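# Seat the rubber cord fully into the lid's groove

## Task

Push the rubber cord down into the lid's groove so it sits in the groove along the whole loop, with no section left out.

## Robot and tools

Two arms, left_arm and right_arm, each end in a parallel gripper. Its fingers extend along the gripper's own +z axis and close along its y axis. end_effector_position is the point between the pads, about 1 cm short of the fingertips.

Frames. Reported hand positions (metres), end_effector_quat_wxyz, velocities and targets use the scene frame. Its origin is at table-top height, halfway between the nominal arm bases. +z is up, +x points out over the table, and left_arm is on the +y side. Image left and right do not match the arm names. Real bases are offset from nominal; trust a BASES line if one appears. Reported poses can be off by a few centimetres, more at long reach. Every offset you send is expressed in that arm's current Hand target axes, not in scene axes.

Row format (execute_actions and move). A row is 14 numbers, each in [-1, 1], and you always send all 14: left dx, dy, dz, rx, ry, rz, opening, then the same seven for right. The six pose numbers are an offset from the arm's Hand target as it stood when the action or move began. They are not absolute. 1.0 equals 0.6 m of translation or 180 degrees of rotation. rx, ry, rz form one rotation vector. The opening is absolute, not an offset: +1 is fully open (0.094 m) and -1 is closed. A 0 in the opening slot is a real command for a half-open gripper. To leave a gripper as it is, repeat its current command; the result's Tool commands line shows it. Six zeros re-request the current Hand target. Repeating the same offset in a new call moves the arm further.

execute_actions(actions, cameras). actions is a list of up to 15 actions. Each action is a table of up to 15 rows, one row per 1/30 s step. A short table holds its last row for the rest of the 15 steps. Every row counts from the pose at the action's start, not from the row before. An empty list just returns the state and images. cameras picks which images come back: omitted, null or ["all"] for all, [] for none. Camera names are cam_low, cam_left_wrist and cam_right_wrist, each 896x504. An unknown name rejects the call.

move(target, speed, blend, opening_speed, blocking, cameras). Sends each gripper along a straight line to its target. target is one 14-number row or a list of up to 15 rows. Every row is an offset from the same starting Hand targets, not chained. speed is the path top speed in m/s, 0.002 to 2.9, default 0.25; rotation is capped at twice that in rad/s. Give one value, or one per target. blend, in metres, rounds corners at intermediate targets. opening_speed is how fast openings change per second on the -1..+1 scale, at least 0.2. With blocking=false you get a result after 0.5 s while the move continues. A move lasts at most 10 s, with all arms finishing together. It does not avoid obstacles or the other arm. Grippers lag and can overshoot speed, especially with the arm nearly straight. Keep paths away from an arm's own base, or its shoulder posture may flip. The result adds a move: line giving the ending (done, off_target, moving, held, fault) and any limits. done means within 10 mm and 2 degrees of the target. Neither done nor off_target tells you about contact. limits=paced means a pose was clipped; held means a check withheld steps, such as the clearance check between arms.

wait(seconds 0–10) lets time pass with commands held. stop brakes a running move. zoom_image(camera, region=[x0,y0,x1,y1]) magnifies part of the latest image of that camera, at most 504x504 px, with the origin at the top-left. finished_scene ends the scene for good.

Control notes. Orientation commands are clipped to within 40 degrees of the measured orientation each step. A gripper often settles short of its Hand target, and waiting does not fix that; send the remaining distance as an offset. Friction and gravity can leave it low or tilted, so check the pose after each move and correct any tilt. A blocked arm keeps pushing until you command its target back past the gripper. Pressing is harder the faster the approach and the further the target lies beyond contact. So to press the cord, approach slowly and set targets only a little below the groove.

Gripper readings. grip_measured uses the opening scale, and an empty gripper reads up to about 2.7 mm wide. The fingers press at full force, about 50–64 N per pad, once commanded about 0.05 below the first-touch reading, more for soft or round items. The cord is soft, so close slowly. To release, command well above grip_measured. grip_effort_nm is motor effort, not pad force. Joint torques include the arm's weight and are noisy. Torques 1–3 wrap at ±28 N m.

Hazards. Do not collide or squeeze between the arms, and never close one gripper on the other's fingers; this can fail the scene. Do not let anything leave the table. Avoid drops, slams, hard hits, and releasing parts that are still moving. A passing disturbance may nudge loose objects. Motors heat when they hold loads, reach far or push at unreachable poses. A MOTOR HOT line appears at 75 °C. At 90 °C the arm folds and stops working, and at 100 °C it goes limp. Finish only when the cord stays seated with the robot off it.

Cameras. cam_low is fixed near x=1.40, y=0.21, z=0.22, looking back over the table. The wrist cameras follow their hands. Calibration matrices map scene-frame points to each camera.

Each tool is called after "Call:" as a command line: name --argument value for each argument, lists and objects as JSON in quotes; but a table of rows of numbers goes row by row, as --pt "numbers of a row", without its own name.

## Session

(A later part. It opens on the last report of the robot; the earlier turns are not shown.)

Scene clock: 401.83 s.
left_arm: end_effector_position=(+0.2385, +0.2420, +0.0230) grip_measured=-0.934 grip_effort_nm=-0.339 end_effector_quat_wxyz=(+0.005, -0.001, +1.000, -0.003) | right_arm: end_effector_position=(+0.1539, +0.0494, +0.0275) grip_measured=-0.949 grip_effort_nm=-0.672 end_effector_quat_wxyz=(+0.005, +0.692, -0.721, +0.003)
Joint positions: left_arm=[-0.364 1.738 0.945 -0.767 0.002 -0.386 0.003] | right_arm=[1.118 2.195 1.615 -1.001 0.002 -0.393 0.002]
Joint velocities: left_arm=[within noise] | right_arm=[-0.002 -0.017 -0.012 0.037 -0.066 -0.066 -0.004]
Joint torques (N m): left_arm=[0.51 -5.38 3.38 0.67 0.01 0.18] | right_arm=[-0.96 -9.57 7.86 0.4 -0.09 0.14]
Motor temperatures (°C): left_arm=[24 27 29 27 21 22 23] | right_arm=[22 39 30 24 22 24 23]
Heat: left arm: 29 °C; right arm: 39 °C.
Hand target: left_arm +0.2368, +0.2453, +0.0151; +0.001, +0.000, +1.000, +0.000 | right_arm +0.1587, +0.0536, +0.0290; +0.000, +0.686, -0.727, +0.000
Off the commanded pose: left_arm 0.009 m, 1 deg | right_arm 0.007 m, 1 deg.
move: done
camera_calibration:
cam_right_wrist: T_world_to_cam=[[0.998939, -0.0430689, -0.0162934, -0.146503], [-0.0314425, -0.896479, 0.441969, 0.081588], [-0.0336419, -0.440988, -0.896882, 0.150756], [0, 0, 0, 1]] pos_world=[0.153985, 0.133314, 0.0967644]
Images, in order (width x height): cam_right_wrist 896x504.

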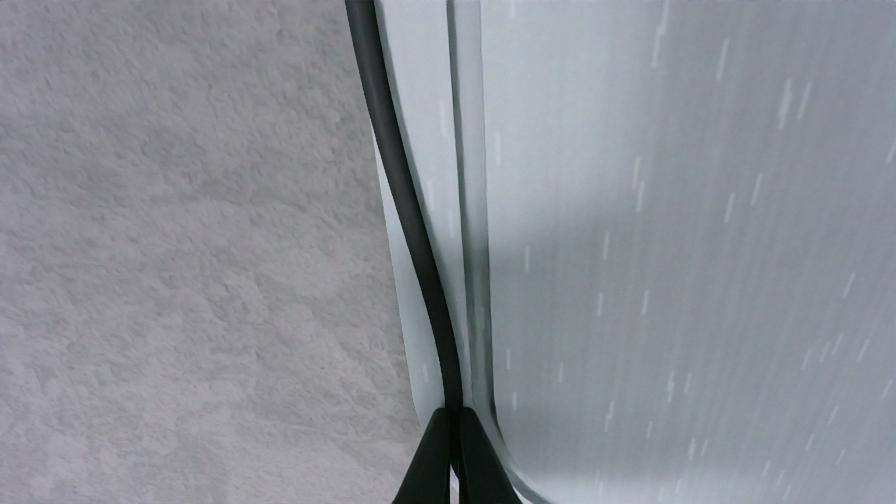

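Call:
move --target '[0,0,0,0,0,0,-0.94,0,-0.013,-0.003,0,0,0,-0.95]' --cameras '["cam_right_wrist"]' --speed 0.1

Call:
zoom_image --camera "cam_right_wrist" --region '[360, 250, 560, 504]'

Scene clock: 411.27 s.
left_arm: end_effector_position=(+0.2385, +0.2420, +0.0230) grip_measured=-0.934 grip_effort_nm=-0.339 end_effector_quat_wxyz=(+0.005, -0.001, +1.000, -0.003) | right_arm: end_effector_position=(+0.1631, +0.0519, +0.0312) grip_measured=-0.948 grip_effort_nm=-0.559 end_effector_quat_wxyz=(-0.002, +0.686, -0.728, +0.000)
Joint positions: left_arm=[-0.364 1.738 0.945 -0.767 0.002 -0.386 0.003] | right_arm=[1.101 2.199 1.637 -1.004 0.002 -0.392 0.002]
Joint velocities: within noise
Joint torques (N m): left_arm=[0.66 -5.26 3.62 0.7 0.07 0.14] | right_arm=[-0.96 -9.24 7.87 0.34 -0.09 -0.02]
Motor temperatures (°C): left_arm=[24 27 29 27 21 22 23] | right_arm=[22 39 31 24 22 24 23]
Heat: left arm: 29 °C; right arm: 39 °C.
Hand target: left_arm +0.2368, +0.2453, +0.0151; +0.001, +0.000, +1.000, +0.000 | right_arm +0.1665, +0.0532, +0.0307; +0.000, +0.686, -0.727, +0.000
Off the commanded pose: left_arm 0.009 m, 1 deg | right_arm 0.004 m, 0 deg.
move: done
camera_calibration:
cam_right_wrist: T_world_to_cam=[[0.998073, -0.0611681, -0.0104744, -0.154559], [-0.050757, -0.901716, 0.42934, 0.0862535], [-0.0357068, -0.427981, -0.903082, 0.155373], [0, 0, 0, 1]] pos_world=[0.164186, 0.134819, 0.101664]
Images, in order (width x height): cam_right_wrist 896x504.

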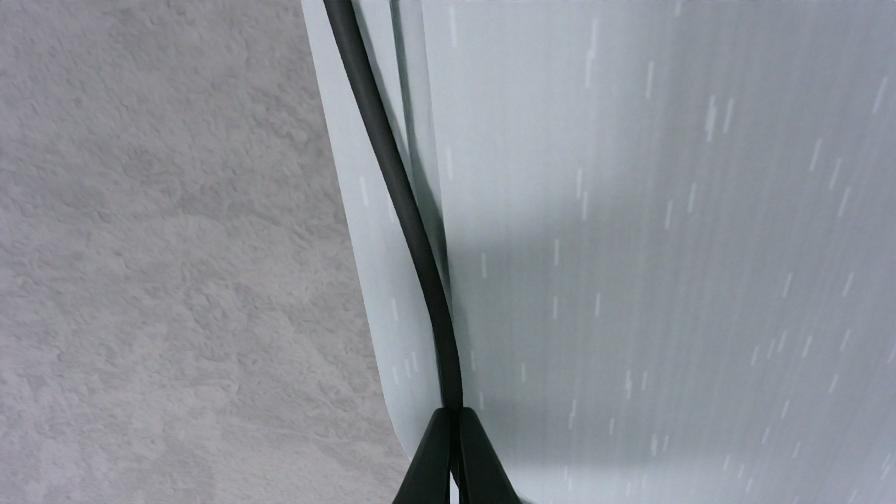

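Scaled by 1.984 from the camera's 896x504 image, which has a finer 1280x720 frame.

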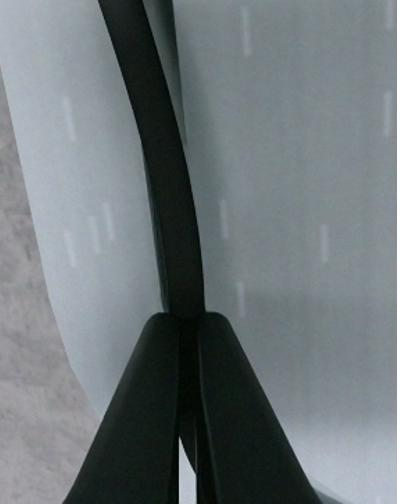

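Call:
move --target '[0,0,0,0,0,0,-0.94,0,0.004,0.021,0,0,0,-0.95]' --cameras '["cam_right_wrist"]' --speed 0.08

Call:
zoom_image --camera "cam_right_wrist" --region '[360, 250, 560, 504]'

Scene clock: 416.23 s.
left_arm: end_effector_position=(+0.2385, +0.2420, +0.0230) grip_measured=-0.934 grip_effort_nm=-0.339 end_effector_quat_wxyz=(+0.005, -0.001, +1.000, -0.003) | right_arm: end_effector_position=(+0.1633, +0.0523, +0.0272) grip_measured=-0.948 grip_effort_nm=-0.403 end_effector_quat_wxyz=(-0.001, +0.686, -0.728, +0.001)
Joint positions: left_arm=[-0.364 1.738 0.945 -0.767 0.002 -0.386 0.003] | right_arm=[1.101 2.21 1.637 -0.997 0.002 -0.392 0.002]
Joint velocities: left_arm=[within noise] | right_arm=[-0.017 -0.007 -0.002 -0.007 -0.022 0.022 0.008]
Joint torques (N m): left_arm=[0.77 -5.48 3.37 0.69 0.01 0.14] | right_arm=[-0.51 -9.01 5.26 0.74 -0.09 0.03]
Motor temperatures (°C): left_arm=[24 27 29 27 21 22 23] | right_arm=[22 39 31 24 22 24 23]
Heat: left arm: 29 °C; right arm: 39 °C.
Hand target: left_arm +0.2368, +0.2453, +0.0151; +0.001, +0.000, +1.000, +0.000 | right_arm +0.1641, +0.0533, +0.0182; +0.000, +0.686, -0.727, +0.000
Off the commanded pose: left_arm 0.009 m, 1 deg | right_arm 0.009 m, 0 deg.
move: done
camera_calibration:
cam_right_wrist: T_world_to_cam=[[0.998056, -0.0611867, -0.0118451, -0.154732], [-0.0500687, -0.900375, 0.432224, 0.0880885], [-0.0371114, -0.43079, -0.901689, 0.152238], [0, 0, 0, 1]] pos_world=[0.164491, 0.135428, 0.0973642]
Images, in order (width x height): cam_right_wrist 896x504.

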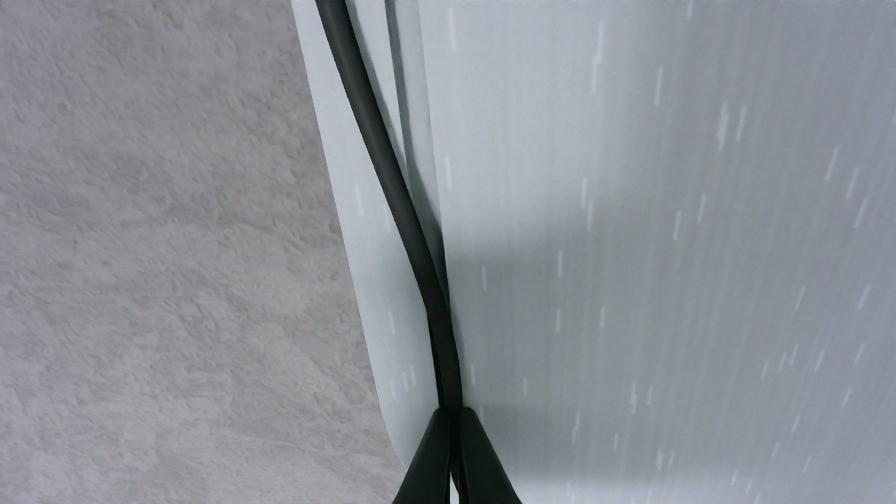

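Scaled by 1.984 from the camera's 896x504 image, which has a finer 1280x720 frame.

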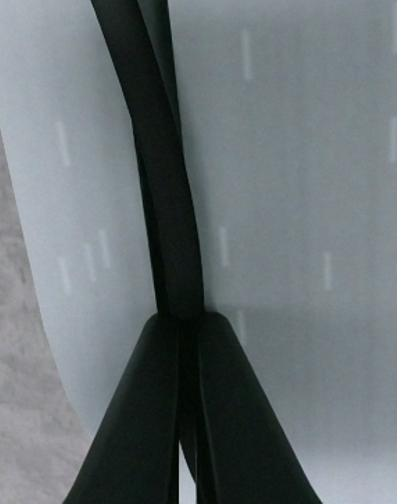

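Call:
move --target '[0,0,0,0,0,0,-0.94,0,0.007,0.007,0,0,0,-0.95]' --cameras '["cam_right_wrist"]' --speed 0.08

Call:
zoom_image --camera "cam_right_wrist" --region '[360, 250, 560, 504]'

Scene clock: 419.93 s.
left_arm: end_effector_position=(+0.2385, +0.2420, +0.0230) grip_measured=-0.934 grip_effort_nm=-0.349 end_effector_quat_wxyz=(+0.005, -0.001, +1.000, -0.003) | right_arm: end_effector_position=(+0.1633, +0.0523, +0.0256) grip_measured=-0.948 grip_effort_nm=-0.676 end_effector_quat_wxyz=(-0.002, +0.686, -0.728, +0.001)
Joint positions: left_arm=[-0.364 1.738 0.945 -0.767 0.002 -0.386 0.003] | right_arm=[1.101 2.21 1.631 -0.989 0.002 -0.392 0.002]
Joint velocities: left_arm=[within noise] | right_arm=[-0.012 -0.012 0.002 0.022 0.007 -0.037 -0.004]
Joint torques (N m): left_arm=[0.66 -5.3 3.4 0.73 -0.01 0.16] | right_arm=[0.29 -9.06 4.45 0.87 -0.08 0.1]
Motor temperatures (°C): left_arm=[24 27 29 27 21 22 23] | right_arm=[22 39 31 24 22 24 23]
Heat: left arm: 29 °C; right arm: 39 °C.
Hand target: left_arm +0.2368, +0.2453, +0.0151; +0.001, +0.000, +1.000, +0.000 | right_arm +0.1600, +0.0536, +0.0140; +0.000, +0.686, -0.727, +0.000
Off the commanded pose: left_arm 0.009 m, 1 deg | right_arm 0.012 m, 0 deg.
move: off_target (right_arm)
camera_calibration:
cam_right_wrist: T_world_to_cam=[[0.998066, -0.061175, -0.0110618, -0.154731], [-0.0504621, -0.901142, 0.430577, 0.0889205], [-0.0363088, -0.429186, -0.902486, 0.150653], [0, 0, 0, 1]] pos_world=[0.164388, 0.135323, 0.095964]
Images, in order (width x height): cam_right_wrist 896x504.

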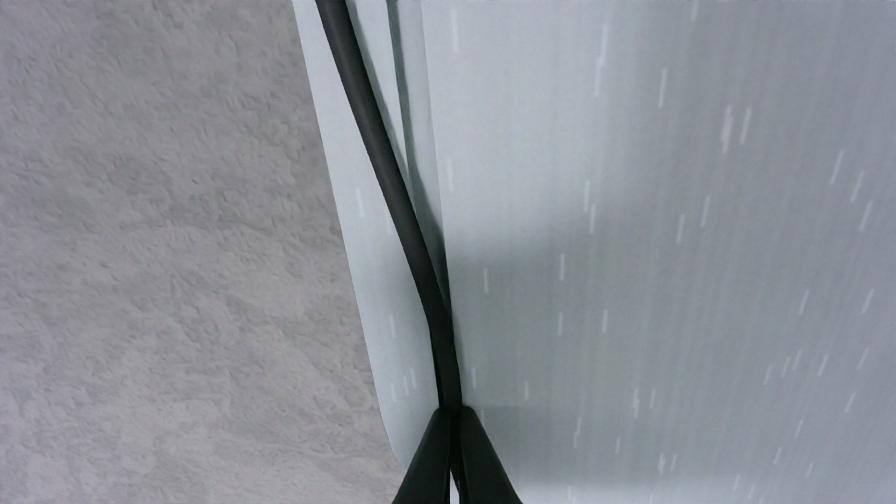

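Scaled by 1.984 from the camera's 896x504 image, which has a finer 1280x720 frame.

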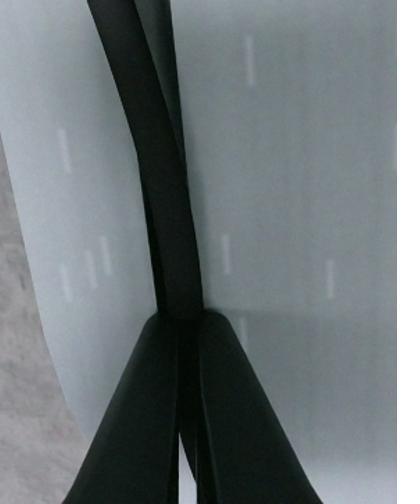

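Call:
move --pt "0 0 0 0 0 0 -0.94 0 0.003 -0.01 0 0 0 -0.95" --pt "0 0 0 0 0 0 -0.94 0 0.003 -0.01 0 0 0 -0.75" --pt "0 0 0 0 0 0 -0.94 0 0 -0.067 0 0 0 -0.7" --pt "0 0 0 0 0 0 -0.94 -0.069 0 -0.057 0 0 -0.018 -0.7" --cameras '["cam_right_wrist"]' --speed 0.1

Call:
zoom_image --camera "cam_right_wrist" --region '[360, 250, 560, 504]'

Scene clock: 432.97 s.
left_arm: end_effector_position=(+0.2385, +0.2420, +0.0230) grip_measured=-0.934 grip_effort_nm=-0.344 end_effector_quat_wxyz=(+0.005, -0.001, +1.000, -0.003) | right_arm: end_effector_position=(+0.1637, +0.0920, +0.0483) grip_measured=-0.702 grip_effort_nm=0.144 end_effector_quat_wxyz=(-0.002, +0.701, -0.713, -0.001)
Joint positions: left_arm=[-0.364 1.738 0.945 -0.767 0.002 -0.386 0.003] | right_arm=[1.137 2.333 1.933 -1.167 -0.001 -0.398 0.014]
Joint velocities: within noise
Joint torques (N m): left_arm=[0.49 -5.09 3.36 0.68 -0.04 0.15] | right_arm=[0.05 -10.47 8.17 0.33 -0.05 -0.03]
Motor temperatures (°C): left_arm=[24 27 29 27 21 22 23] | right_arm=[22 39 30 24 22 24 23]
Heat: left arm: 29 °C; right arm: 39 °C.
Hand target: left_arm +0.2368, +0.2453, +0.0151; +0.001, +0.000, +1.000, +0.000 | right_arm +0.1623, +0.0950, +0.0481; +0.000, +0.707, -0.707, +0.000
Off the commanded pose: left_arm 0.009 m, 1 deg | right_arm 0.003 m, 1 deg.
move: done; target 3's new opening was sent with right_arm's hand 0.019 m and 2 deg from that target
camera_calibration:
cam_right_wrist: T_world_to_cam=[[0.999727, -0.0188054, -0.0138642, -0.156571], [-0.011053, -0.903487, 0.428473, 0.108793], [-0.0205837, -0.428202, -0.903448, 0.185576], [0, 0, 0, 1]] pos_world=[0.161551, 0.174813, 0.118873]
Images, in order (width x height): cam_right_wrist 896x504.

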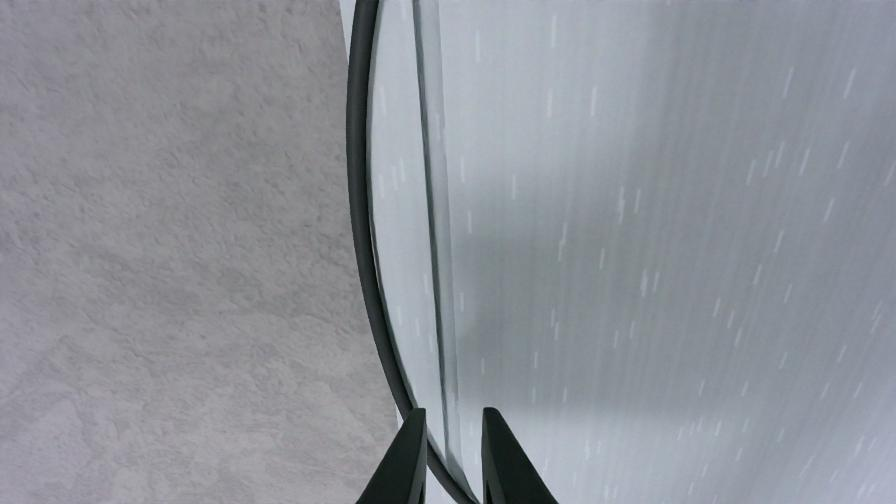

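Scaled by 1.984 from the camera's 896x504 image, which has a finer 1280x720 frame.

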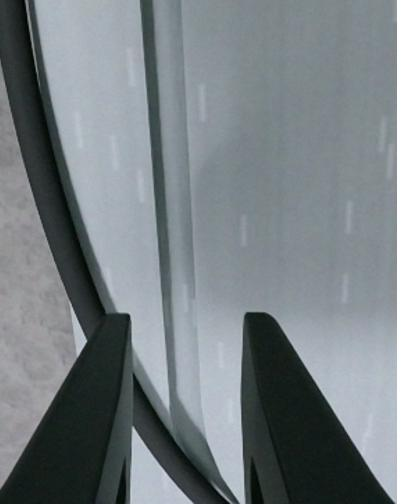

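Call:
move --target '[0,0,0,0,0,0,-0.94,0.12,0,-0.06,0,0,0,-0.7]' --cameras '["cam_right_wrist"]' --speed 0.15

Call:
zoom_image --camera "cam_right_wrist" --region '[360, 250, 660, 504]'

Scene clock: 437.03 s.
left_arm: end_effector_position=(+0.2385, +0.2420, +0.0230) grip_measured=-0.934 grip_effort_nm=-0.344 end_effector_quat_wxyz=(+0.005, -0.001, +1.000, -0.003) | right_arm: end_effector_position=(+0.1596, +0.0217, +0.0753) grip_measured=-0.702 grip_effort_nm=0.144 end_effector_quat_wxyz=(+0.015, +0.704, -0.710, +0.004)
Joint positions: left_arm=[-0.364 1.738 0.945 -0.767 0.002 -0.386 0.003] | right_arm=[1.073 2.078 1.625 -1.15 -0.001 -0.471 0.014]
Joint velocities: within noise
Joint torques (N m): left_arm=[0.53 -5.3 3.49 0.69 0.03 0.16] | right_arm=[-0.64 -12.21 5.72 0.48 -0.06 -0.06]
Motor temperatures (°C): left_arm=[24 27 29 27 21 22 23] | right_arm=[22 40 30 24 22 24 23]
Heat: left arm: 29 °C; right arm: 40 °C.
Hand target: left_arm +0.2368, +0.2453, +0.0151; +0.001, +0.000, +1.000, +0.000 | right_arm +0.1622, +0.0230, +0.0842; +0.000, +0.707, -0.707, +0.000
Off the commanded pose: left_arm 0.009 m, 1 deg | right_arm 0.009 m, 2 deg.
move: done
camera_calibration:
cam_right_wrist: T_world_to_cam=[[0.999506, -0.0107053, -0.0295558, -0.152334], [0.00397697, -0.889605, 0.456712, 0.0287506], [-0.0311823, -0.456604, -0.889123, 0.180979], [0, 0, 0, 1]] pos_world=[0.157788, 0.106582, 0.14328]
Images, in order (width x height): cam_right_wrist 896x504.

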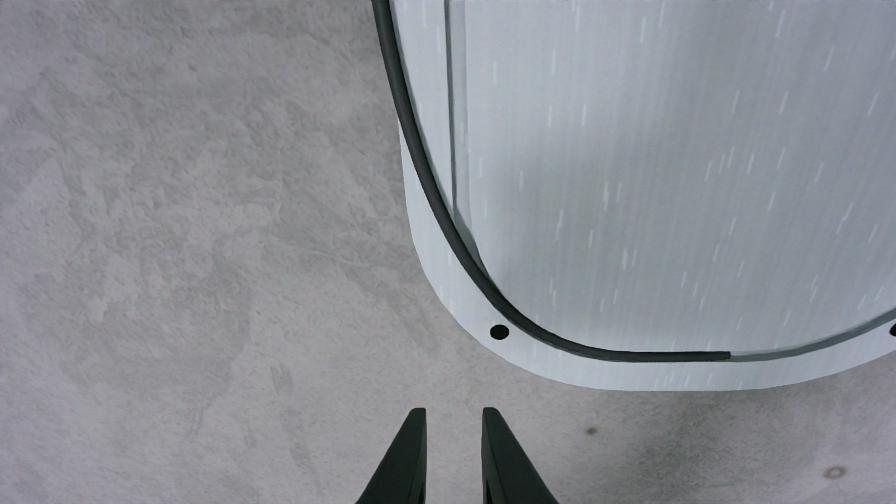

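Scaled by 1.680 from the camera's 896x504 image, which has a finer 1280x720 frame.

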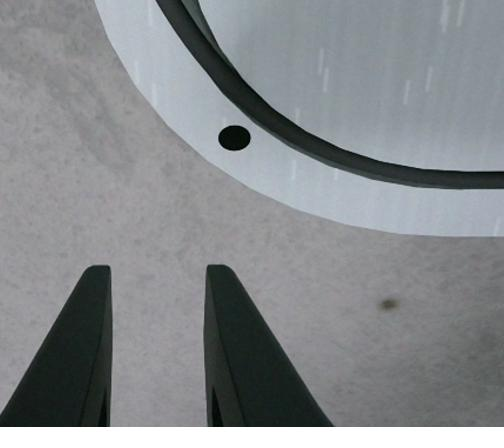

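Call:
move --target '[0,0.0,-0.005,0,0,0,-0.72,0,0,0,0,0,0,-0.7]' --cameras '["cam_left_wrist"]' --speed 0.1

Call:
move --target '[0,0,-0.045,0,0,0,-0.72,0,0,0,0,0,0,-0.7]' --cameras '["cam_left_wrist"]' --speed 0.1

Scene clock: 447.10 s.
left_arm: end_effector_position=(+0.2378, +0.2430, +0.0230) grip_measured=-0.722 grip_effort_nm=0.085 end_effector_quat_wxyz=(+0.003, -0.001, +1.000, -0.002) | right_arm: end_effector_position=(+0.1596, +0.0217, +0.0753) grip_measured=-0.702 grip_effort_nm=0.144 end_effector_quat_wxyz=(+0.015, +0.705, -0.710, +0.004)
Joint positions: left_arm=[-0.363 1.738 0.945 -0.771 0.001 -0.384 0.013] | right_arm=[1.073 2.078 1.625 -1.15 -0.001 -0.472 0.014]
Joint velocities: within noise
Joint torques (N m): left_arm=[0.34 -5.87 3.81 0.65 0.04 0.17] | right_arm=[-0.64 -12.19 5.78 0.46 -0.08 -0.05]
Motor temperatures (°C): left_arm=[24 27 29 27 21 22 23] | right_arm=[22 41 30 24 22 24 23]
Heat: left arm: 29 °C; right arm: 41 °C.
Hand target: left_arm +0.2368, +0.2452, +0.0181; +0.001, +0.000, +1.000, +0.000 | right_arm +0.1622, +0.0230, +0.0842; +0.000, +0.707, -0.707, +0.000
Off the commanded pose: left_arm 0.005 m, 0 deg | right_arm 0.009 m, 2 deg.
move: done
camera_calibration:
cam_left_wrist: T_world_to_cam=[[-0.025716, -0.999643, 0.00730993, 0.250564], [-0.904813, 0.0263843, 0.424991, 0.245334], [-0.425032, 0.00431496, -0.905168, 0.220871], [0, 0, 0, 1]] pos_world=[0.322302, 0.243049, 0.0938291]
Images, in order (width x height): cam_left_wrist 896x504.

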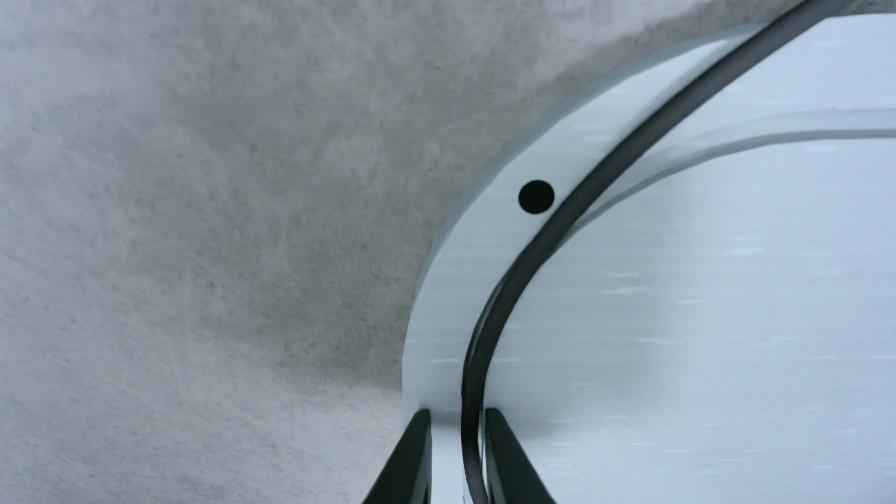

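Scene clock: 448.23 s.
left_arm: end_effector_position=(+0.2260, +0.2477, +0.0316) grip_measured=-0.722 grip_effort_nm=0.076 end_effector_quat_wxyz=(-0.021, -0.001, +1.000, +0.008) | right_arm: end_effector_position=(+0.1596, +0.0217, +0.0753) grip_measured=-0.702 grip_effort_nm=0.139 end_effector_quat_wxyz=(+0.015, +0.705, -0.710, +0.004)
Joint positions: left_arm=[-0.363 1.721 0.963 -0.858 0.001 -0.384 0.013] | right_arm=[1.073 2.078 1.625 -1.15 -0.001 -0.472 0.014]
Joint velocities: within noise
Joint torques (N m): left_arm=[0.61 -9.28 6.82 0.16 -0.01 0.16] | right_arm=[-0.69 -12.23 5.76 0.49 -0.07 -0.02]
Motor temperatures (°C): left_arm=[24 27 29 27 21 22 23] | right_arm=[22 42 30 24 22 24 23]
Heat: left arm: 29 °C; right arm: 42 °C.
Hand target: left_arm +0.2368, +0.2452, +0.0451; +0.001, +0.000, +1.000, +0.000 | right_arm +0.1622, +0.0230, +0.0842; +0.000, +0.707, -0.707, +0.000
Off the commanded pose: left_arm 0.017 m, 3 deg | right_arm 0.009 m, 2 deg.
move: off_target (left_arm)
camera_calibration:
cam_left_wrist: T_world_to_cam=[[-0.0257667, -0.999611, -0.0106441, 0.255427], [-0.883435, 0.0177864, 0.468216, 0.226976], [-0.467845, 0.0214677, -0.88355, 0.228396], [0, 0, 0, 1]] pos_world=[0.313954, 0.246388, 0.0982444]
Images, in order (width x height): cam_left_wrist 896x504.

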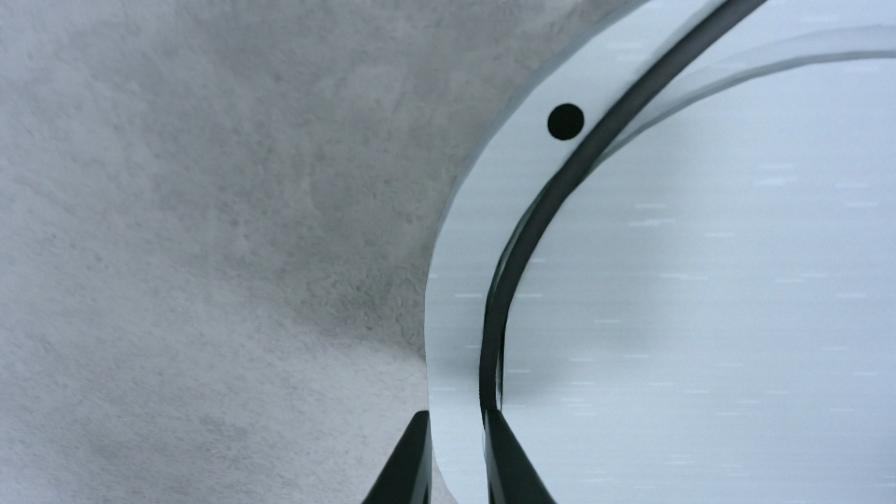

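Call:
move --target '[0,-0.006,0.039,0,0,0,-0.72,0,0,0,0,0,0,-0.7]' --cameras '["cam_left_wrist"]' --speed 0.1

Call:
zoom_image --camera "cam_left_wrist" --region '[360, 250, 560, 504]'

Scene clock: 453.20 s.
left_arm: end_effector_position=(+0.2385, +0.2427, +0.0272) grip_measured=-0.722 grip_effort_nm=0.081 end_effector_quat_wxyz=(+0.003, -0.001, +1.000, -0.002) | right_arm: end_effector_position=(+0.1596, +0.0217, +0.0753) grip_measured=-0.702 grip_effort_nm=0.149 end_effector_quat_wxyz=(+0.015, +0.705, -0.710, +0.004)
Joint positions: left_arm=[-0.363 1.732 0.957 -0.789 0.001 -0.384 0.013] | right_arm=[1.073 2.078 1.625 -1.15 -0.001 -0.472 0.014]
Joint velocities: within noise
Joint torques (N m): left_arm=[-0.61 -5.7 4.15 0.56 0.02 -0.01] | right_arm=[-0.66 -12.19 5.78 0.46 -0.08 -0.04]
Motor temperatures (°C): left_arm=[24 27 30 26 21 22 23] | right_arm=[22 42 30 24 22 24 23]
Heat: left arm: 30 °C; right arm: 42 °C.
Hand target: left_arm +0.2368, +0.2416, +0.0217; +0.001, +0.000, +1.000, +0.000 | right_arm +0.1622, +0.0230, +0.0842; +0.000, +0.707, -0.708, +0.000
Off the commanded pose: left_arm 0.006 m, 0 deg | right_arm 0.009 m, 2 deg.
move: done
camera_calibration:
cam_left_wrist: T_world_to_cam=[[-0.0256309, -0.999643, 0.00748082, 0.250208], [-0.904949, 0.0263812, 0.424702, 0.244262], [-0.424748, 0.00411575, -0.905302, 0.224941], [0, 0, 0, 1]] pos_world=[0.323001, 0.242749, 0.0980296]
Images, in order (width x height): cam_left_wrist 896x504.

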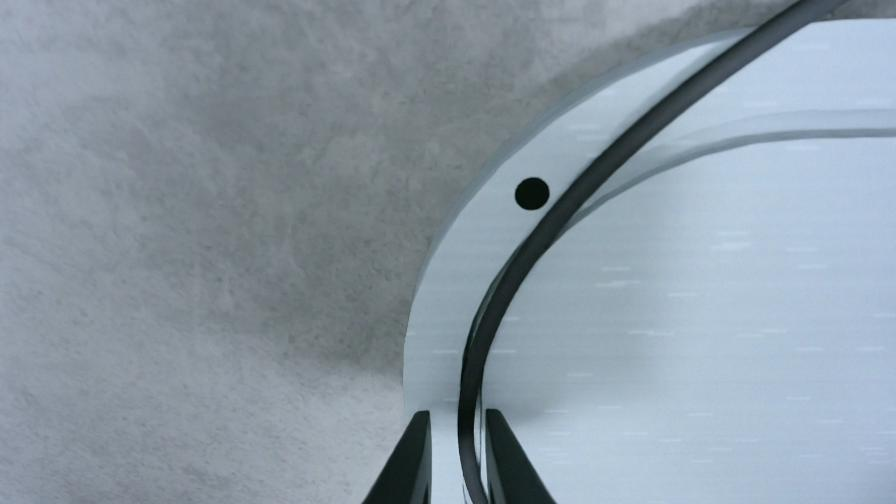

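Scaled by 1.984 from the camera's 896x504 image, which has a finer 1280x720 frame.

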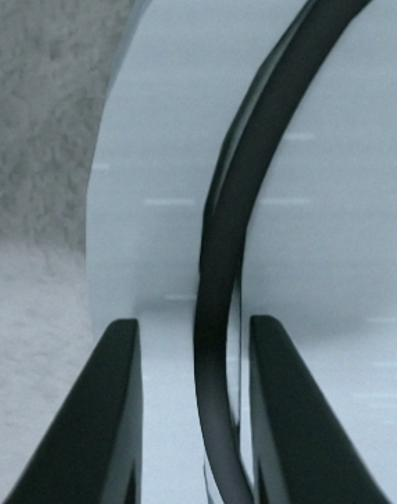

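Call:
move --pt "0 0 0.0 0 0 0 -0.73 0 0 0 0 0 0 -0.7" --pt "0 0 0 0 0 0 -0.95 0 0 0 0 0 0 -0.7" --pt "0 -0.009 0 0 0 0 -0.95 0 0 0 0 0 0 -0.7" --cameras '["cam_left_wrist"]' --speed 0.1

Call:
zoom_image --camera "cam_left_wrist" --region '[360, 250, 560, 504]'

Scene clock: 460.57 s.
left_arm: end_effector_position=(+0.2361, +0.2379, +0.0254) grip_measured=-0.948 grip_effort_nm=-0.125 end_effector_quat_wxyz=(+0.001, +0.003, +1.000, -0.001) | right_arm: end_effector_position=(+0.1596, +0.0217, +0.0753) grip_measured=-0.702 grip_effort_nm=0.144 end_effector_quat_wxyz=(+0.015, +0.705, -0.710, +0.004)
Joint positions: left_arm=[-0.382 1.739 0.957 -0.787 0.001 -0.395 0.002] | right_arm=[1.073 2.078 1.625 -1.15 -0.001 -0.472 0.014]
Joint velocities: within noise
Joint torques (N m): left_arm=[-0.57 -5.65 4.6 0.57 0.03 -0.08] | right_arm=[-0.76 -12.23 5.76 0.49 -0.06 -0.03]
Motor temperatures (°C): left_arm=[24 27 30 26 21 22 23] | right_arm=[22 43 30 24 22 24 23]
Heat: left arm: 30 °C; right arm: 43 °C.
Hand target: left_arm +0.2368, +0.2362, +0.0217; +0.001, +0.000, +1.000, +0.000 | right_arm +0.1622, +0.0230, +0.0842; +0.000, +0.707, -0.708, +0.000
Off the commanded pose: left_arm 0.004 m, 0 deg | right_arm 0.009 m, 2 deg.
move: done
camera_calibration:
cam_left_wrist: T_world_to_cam=[[-0.0340227, -0.999404, 0.00577781, 0.247354], [-0.902726, 0.0332113, 0.428932, 0.240817], [-0.428869, 0.00937767, -0.903318, 0.222009], [0, 0, 0, 1]] pos_world=[0.32102, 0.237127, 0.0958218]
Images, in order (width x height): cam_left_wrist 896x504.

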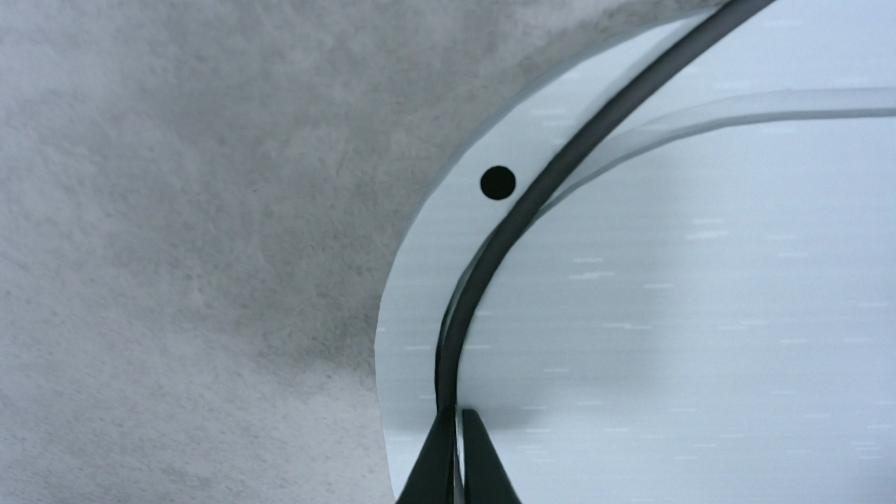

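Scaled by 1.984 from the camera's 896x504 image, which has a finer 1280x720 frame.

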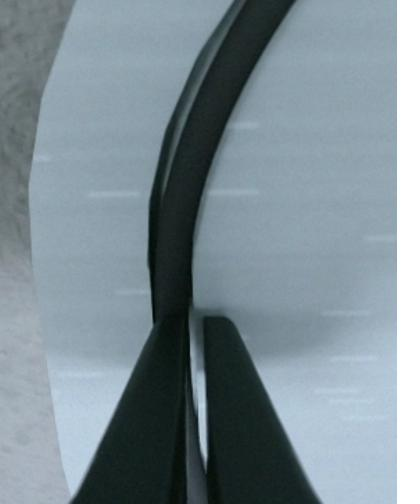

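Call:
move --target '[0,0,0.015,0,0,0,-0.95,0,0,0,0,0,0,-0.7]' --cameras '["cam_left_wrist"]' --speed 0.06

Call:
zoom_image --camera "cam_left_wrist" --region '[360, 250, 560, 504]'

Scene clock: 465.37 s.
left_arm: end_effector_position=(+0.2375, +0.2370, +0.0235) grip_measured=-0.948 grip_effort_nm=-0.120 end_effector_quat_wxyz=(+0.002, +0.003, +1.000, -0.001) | right_arm: end_effector_position=(+0.1596, +0.0217, +0.0753) grip_measured=-0.702 grip_effort_nm=0.144 end_effector_quat_wxyz=(+0.015, +0.705, -0.709, +0.004)
Joint positions: left_arm=[-0.383 1.746 0.957 -0.777 0.001 -0.396 0.002] | right_arm=[1.073 2.078 1.625 -1.15 -0.001 -0.472 0.014]
Joint velocities: within noise
Joint torques (N m): left_arm=[-0.16 -4.72 3.28 0.84 0.06 -0.08] | right_arm=[-0.66 -12.19 5.76 0.47 -0.08 -0.04]
Motor temperatures (°C): left_arm=[24 27 30 26 21 22 23] | right_arm=[22 43 30 24 22 24 23]
Heat: left arm: 30 °C; right arm: 43 °C.
Hand target: left_arm +0.2368, +0.2362, +0.0127; +0.001, +0.000, +1.000, +0.000 | right_arm +0.1622, +0.0230, +0.0842; +0.000, +0.707, -0.707, +0.000
Off the commanded pose: left_arm 0.011 m, 0 deg | right_arm 0.009 m, 2 deg.
move: off_target (left_arm)
camera_calibration:
cam_left_wrist: T_world_to_cam=[[-0.0341, -0.999396, 0.00672266, 0.246439], [-0.903771, 0.0337074, 0.426687, 0.242991], [-0.426655, 0.00847427, -0.904375, 0.220554], [0, 0, 0, 1]] pos_world=[0.322112, 0.236231, 0.0941259]
Images, in order (width x height): cam_left_wrist 896x504.

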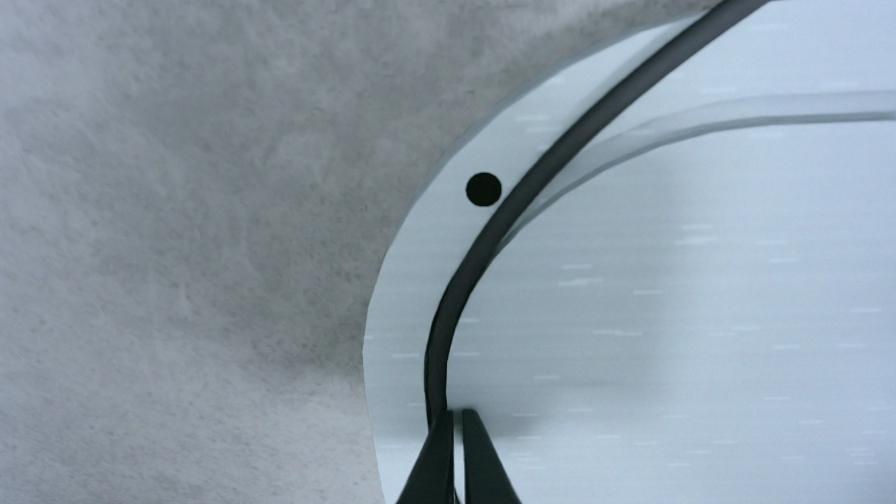

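Scaled by 1.984 from the camera's 896x504 image, which has a finer 1280x720 frame.

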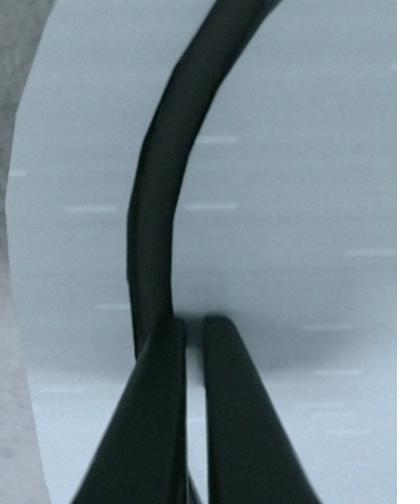

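Call:
move --target '[0,0.011,-0.05,0,0,0,-1,0,0,0,0,0,0,-0.7]' --cameras '[]' --speed 0.1

Call:
move --target '[0,0,0.048,0,0,0,-1,0,0,0,0,0,0,-0.7]' --cameras '["cam_left_wrist"]' --speed 0.08

Call:
zoom_image --camera "cam_left_wrist" --region '[360, 250, 560, 504]'

Scene clock: 474.03 s.
left_arm: end_effector_position=(+0.2242, +0.2456, +0.0280) grip_measured=-0.996 grip_effort_nm=-0.208 end_effector_quat_wxyz=(-0.024, -0.002, +1.000, +0.008) | right_arm: end_effector_position=(+0.1596, +0.0217, +0.0753) grip_measured=-0.702 grip_effort_nm=0.144 end_effector_quat_wxyz=(+0.015, +0.705, -0.709, +0.004)
Joint positions: left_arm=[-0.37 1.73 0.957 -0.848 0.004 -0.393 0] | right_arm=[1.073 2.078 1.625 -1.15 -0.001 -0.472 0.014]
Joint velocities: within noise
Joint torques (N m): left_arm=[0.38 -9.59 7.1 0.21 0.02 0.13] | right_arm=[-0.66 -12.23 5.74 0.46 -0.06 -0.04]
Motor temperatures (°C): left_arm=[24 27 30 26 21 22 23] | right_arm=[22 44 30 24 22 24 23]
Heat: left arm: 30 °C; right arm: 44 °C.
Hand target: left_arm +0.2367, +0.2428, +0.0427; +0.001, +0.000, +1.000, +0.000 | right_arm +0.1622, +0.0230, +0.0842; +0.000, +0.707, -0.707, +0.000
Off the commanded pose: left_arm 0.019 m, 3 deg | right_arm 0.009 m, 2 deg.
move: off_target (left_arm)
No camera images: "cameras" was empty.

Scene clock: 474.90 s.
left_arm: end_effector_position=(+0.2356, +0.2412, +0.0234) grip_measured=-0.996 grip_effort_nm=-0.217 end_effector_quat_wxyz=(+0.000, -0.001, +1.000, -0.002) | right_arm: end_effector_position=(+0.1596, +0.0217, +0.0753) grip_measured=-0.702 grip_effort_nm=0.144 end_effector_quat_wxyz=(+0.015, +0.705, -0.709, +0.004)
Joint positions: left_arm=[-0.37 1.738 0.947 -0.779 0.003 -0.392 0] | right_arm=[1.073 2.078 1.625 -1.15 -0.001 -0.472 0.014]
Joint velocities: within noise
Joint torques (N m): left_arm=[0.36 -4.64 3.43 0.85 0 0.11] | right_arm=[-0.65 -12.18 5.81 0.48 -0.07 -0.04]
Motor temperatures (°C): left_arm=[24 28 30 26 21 22 23] | right_arm=[22 44 30 24 22 24 23]
Heat: left arm: 30 °C; right arm: 44 °C.
Hand target: left_arm +0.2367, +0.2428, +0.0139; +0.001, +0.000, +1.000, +0.000 | right_arm +0.1622, +0.0230, +0.0842; +0.000, +0.707, -0.707, +0.000
Off the commanded pose: left_arm 0.010 m, 0 deg | right_arm 0.009 m, 2 deg.
move: done
camera_calibration:
cam_left_wrist: T_world_to_cam=[[-0.0253069, -0.999653, 0.0073027, 0.248595], [-0.902012, 0.0259831, 0.430929, 0.242552], [-0.430969, 0.00431835, -0.902356, 0.221703], [0, 0, 0, 1]] pos_world=[0.320623, 0.241249, 0.0937166]
Images, in order (width x height): cam_left_wrist 896x504.

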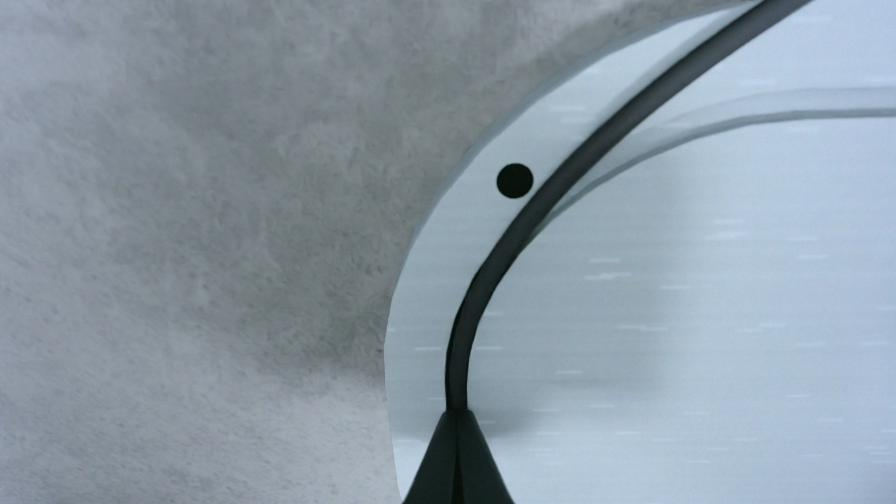

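Scaled by 1.984 from the camera's 896x504 image, which has a finer 1280x720 frame.

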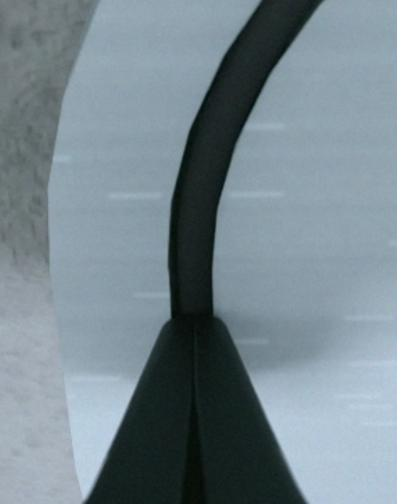

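Call:
move --pt "0 0 -0.05 0 0 0 -1 0 -0.019 0.06 0 0 0 -1" --pt "-0.032 -0.002 -0.05 0 0 0 -1 0 -0.019 0.065 0 0 0 -1" --pt "-0.032 -0.002 0 0 0 0 -1 0 -0.019 0.115 0 0 0 -1" --cameras '["cam_left_wrist","cam_right_wrist"]' --speed 0.08

Call:
zoom_image --camera "cam_left_wrist" --region '[360, 250, 560, 504]'

Call:
zoom_image --camera "cam_right_wrist" --region '[360, 250, 560, 504]'

Scene clock: 502.47 s.
left_arm: end_effector_position=(+0.2536, +0.2406, +0.0237) grip_measured=-0.996 grip_effort_nm=-0.212 end_effector_quat_wxyz=(-0.003, -0.003, +1.000, -0.001) | right_arm: end_effector_position=(+0.1692, +0.0207, +0.0254) grip_measured=-0.989 grip_effort_nm=-0.603 end_effector_quat_wxyz=(+0.005, +0.705, -0.709, +0.001)
Joint positions: left_arm=[-0.349 1.8 1.025 -0.8 0.003 -0.374 0] | right_arm=[1.05 2.13 1.499 -0.951 -0.001 -0.497 0.001]
Joint velocities: within noise
Joint torques (N m): left_arm=[0.34 -5.37 3.44 0.96 0.02 0.15] | right_arm=[-0.92 -8.17 5.04 0.89 -0.06 -0.01]
Motor temperatures (°C): left_arm=[24 27 30 26 21 22 23] | right_arm=[22 45 30 24 22 24 23]
Heat: left arm: 30 °C; right arm: 45 °C.
Hand target: left_arm +0.2560, +0.2416, +0.0139; +0.001, +0.000, +1.000, +0.000 | right_arm +0.1736, +0.0229, +0.0152; +0.000, +0.707, -0.708, +0.000
Off the commanded pose: left_arm 0.010 m, 1 deg | right_arm 0.011 m, 1 deg.
move: off_target (right_arm)
camera_calibration:
cam_left_wrist: T_world_to_cam=[[-0.0217703, -0.999747, 0.00570184, 0.247635], [-0.900114, 0.0220822, 0.435095, 0.259077], [-0.435111, 0.00433984, -0.900366, 0.230621], [0, 0, 0, 1]] pos_world=[0.338936, 0.24085, 0.0935088]
cam_right_wrist: T_world_to_cam=[[0.999767, -0.00686, -0.0204429, -0.163766], [0.00284218, -0.897852, 0.440289, 0.0514623], [-0.0213751, -0.440244, -0.897624, 0.134558], [0, 0, 0, 1]] pos_world=[0.166458, 0.104321, 0.0947764]
Images, in order (width x height): cam_left_wrist 896x504, cam_right_wrist 896x504.

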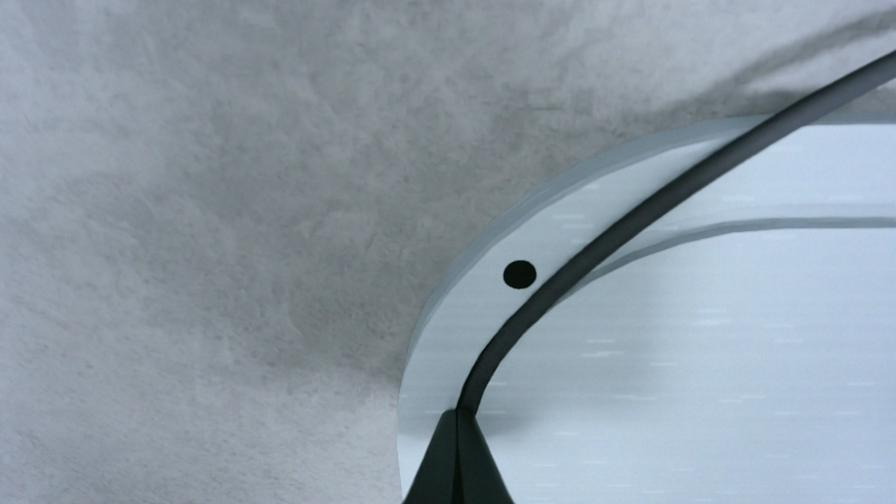

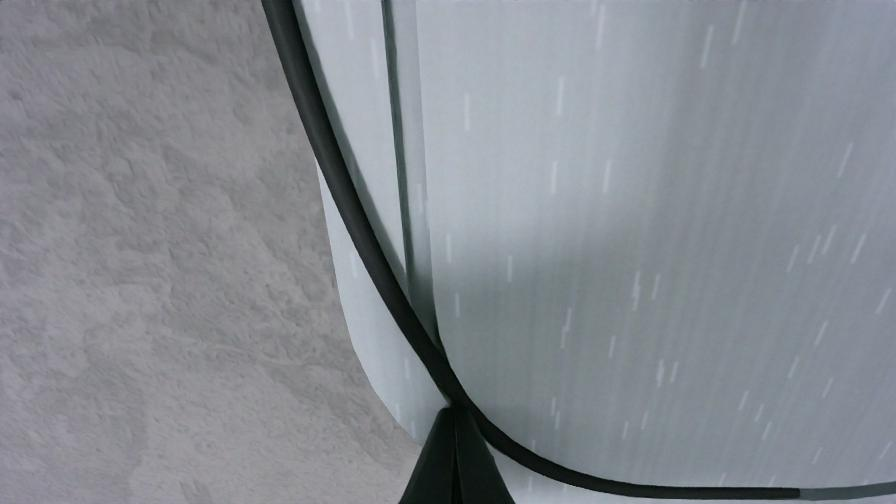

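Scaled by 1.984 from the camera's 896x504 image, which has a finer 1280x720 frame.

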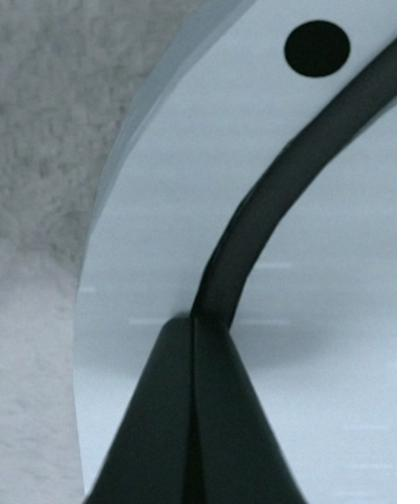

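Scaled by 1.984 from the camera's 896x504 image, which has a finer 1280x720 frame.

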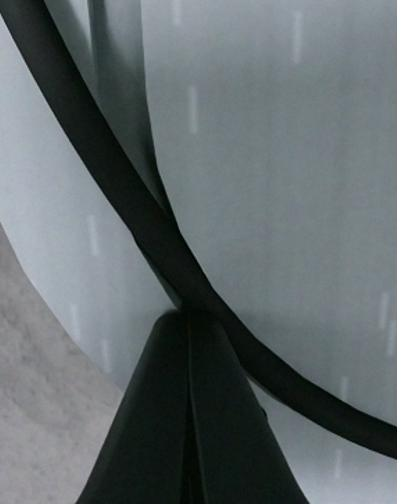

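Call:
move --pt "0 0 -0.05 0 0 0 -1 0 0 -0.05 0 0 0 -1" --pt "-0.0173 -0.006 -0.05 0 0 0 -1 -0.0093 -0.0015 -0.05 0 0 0 -1" --pt "-0.0173 -0.006 0.002 0 0 0 -1 -0.0093 -0.0015 0.002 0 0 0 -1" --pt "-0.0173 -0.006 -0.05 0 0 0 -1 -0.0093 -0.0015 -0.05 0 0 0 -1" --pt "-0.0362 -0.0157 -0.05 0 0 0 -1 -0.0252 0.006 -0.05 0 0 0 -1" --pt "-0.0362 -0.0157 0 0 0 0 -1 -0.0252 0.006 0 0 0 0 -1" --cameras '["cam_left_wrist","cam_right_wrist"]' --speed 0.05

Call:
zoom_image --camera "cam_left_wrist" --region '[360, 250, 560, 504]'

Call:
zoom_image --camera "cam_right_wrist" --region '[360, 250, 560, 504]'

Scene clock: 521.27 s.
left_arm: end_effector_position=(+0.2768, +0.2317, +0.0243) grip_measured=-0.996 grip_effort_nm=-0.212 end_effector_quat_wxyz=(+0.000, -0.002, +1.000, -0.002) | right_arm: end_effector_position=(+0.1722, +0.0358, +0.0258) grip_measured=-0.989 grip_effort_nm=-0.598 end_effector_quat_wxyz=(-0.001, +0.707, -0.707, +0.000)
Joint positions: left_arm=[-0.349 1.879 1.132 -0.823 0.003 -0.373 0] | right_arm=[1.062 2.171 1.567 -0.965 0 -0.49 0.001]
Joint velocities: within noise
Joint torques (N m): left_arm=[0.17 -6.06 3.6 0.82 -0.04 0.1] | right_arm=[0.2 -8.5 5.12 0.79 -0.08 0.14]
Motor temperatures (°C): left_arm=[24 27 30 26 21 22 23] | right_arm=[22 43 30 24 22 24 23]
Heat: left arm: 30 °C; right arm: 43 °C.
Hand target: left_arm +0.2777, +0.2321, +0.0140; +0.001, +0.000, +1.000, +0.000 | right_arm +0.1701, +0.0380, +0.0152; +0.000, +0.707, -0.708, +0.000
Off the commanded pose: left_arm 0.010 m, 0 deg | right_arm 0.011 m, 0 deg.
move: off_target (right_arm)
camera_calibration:
cam_left_wrist: T_world_to_cam=[[-0.0233434, -0.9997, 0.00745239, 0.239524], [-0.902229, 0.0242772, 0.430574, 0.280076], [-0.430626, 0.0033273, -0.902524, 0.240432], [0, 0, 0, 1]] pos_world=[0.361821, 0.231853, 0.0946173]
cam_right_wrist: T_world_to_cam=[[0.999904, -0.00242419, -0.0136693, -0.167016], [0.00369489, -0.902649, 0.430361, 0.0651137], [-0.0133818, -0.43037, -0.902553, 0.140131], [0, 0, 0, 1]] pos_world=[0.168634, 0.118678, 0.0961707]
Images, in order (width x height): cam_left_wrist 896x504, cam_right_wrist 896x504.

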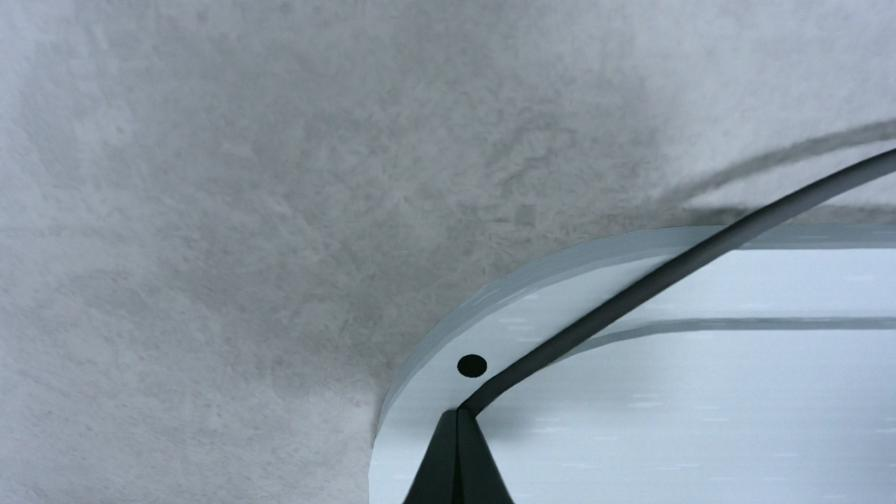

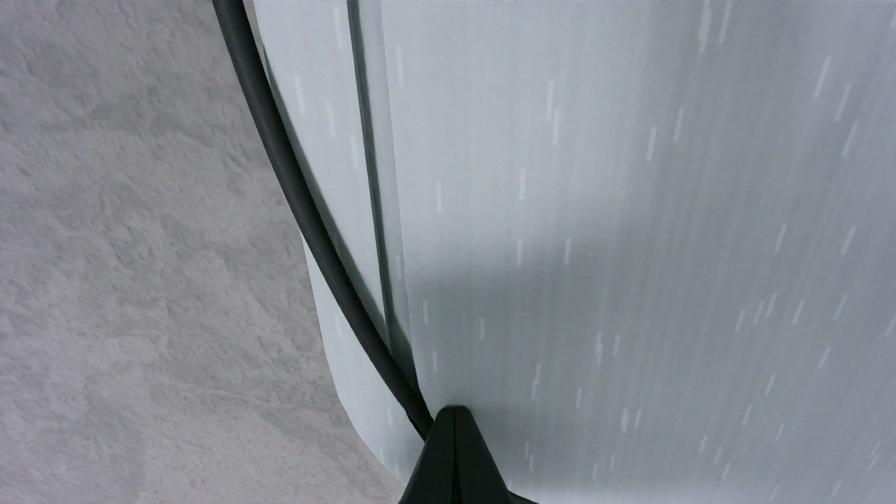

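Scaled by 1.984 from the camera's 896x504 image, which has a finer 1280x720 frame.

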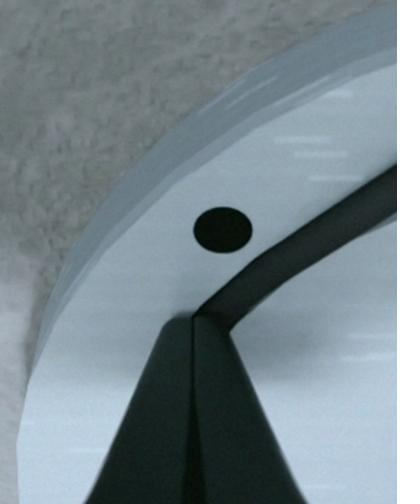

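Scaled by 1.984 from the camera's 896x504 image, which has a finer 1280x720 frame.

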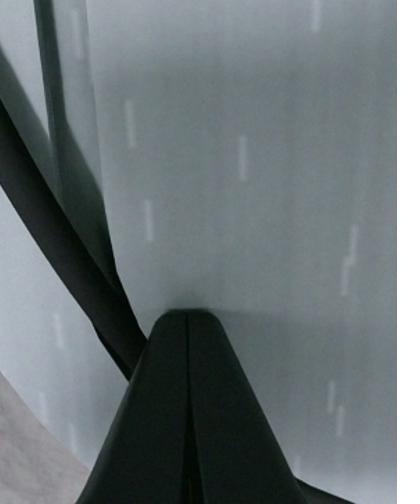

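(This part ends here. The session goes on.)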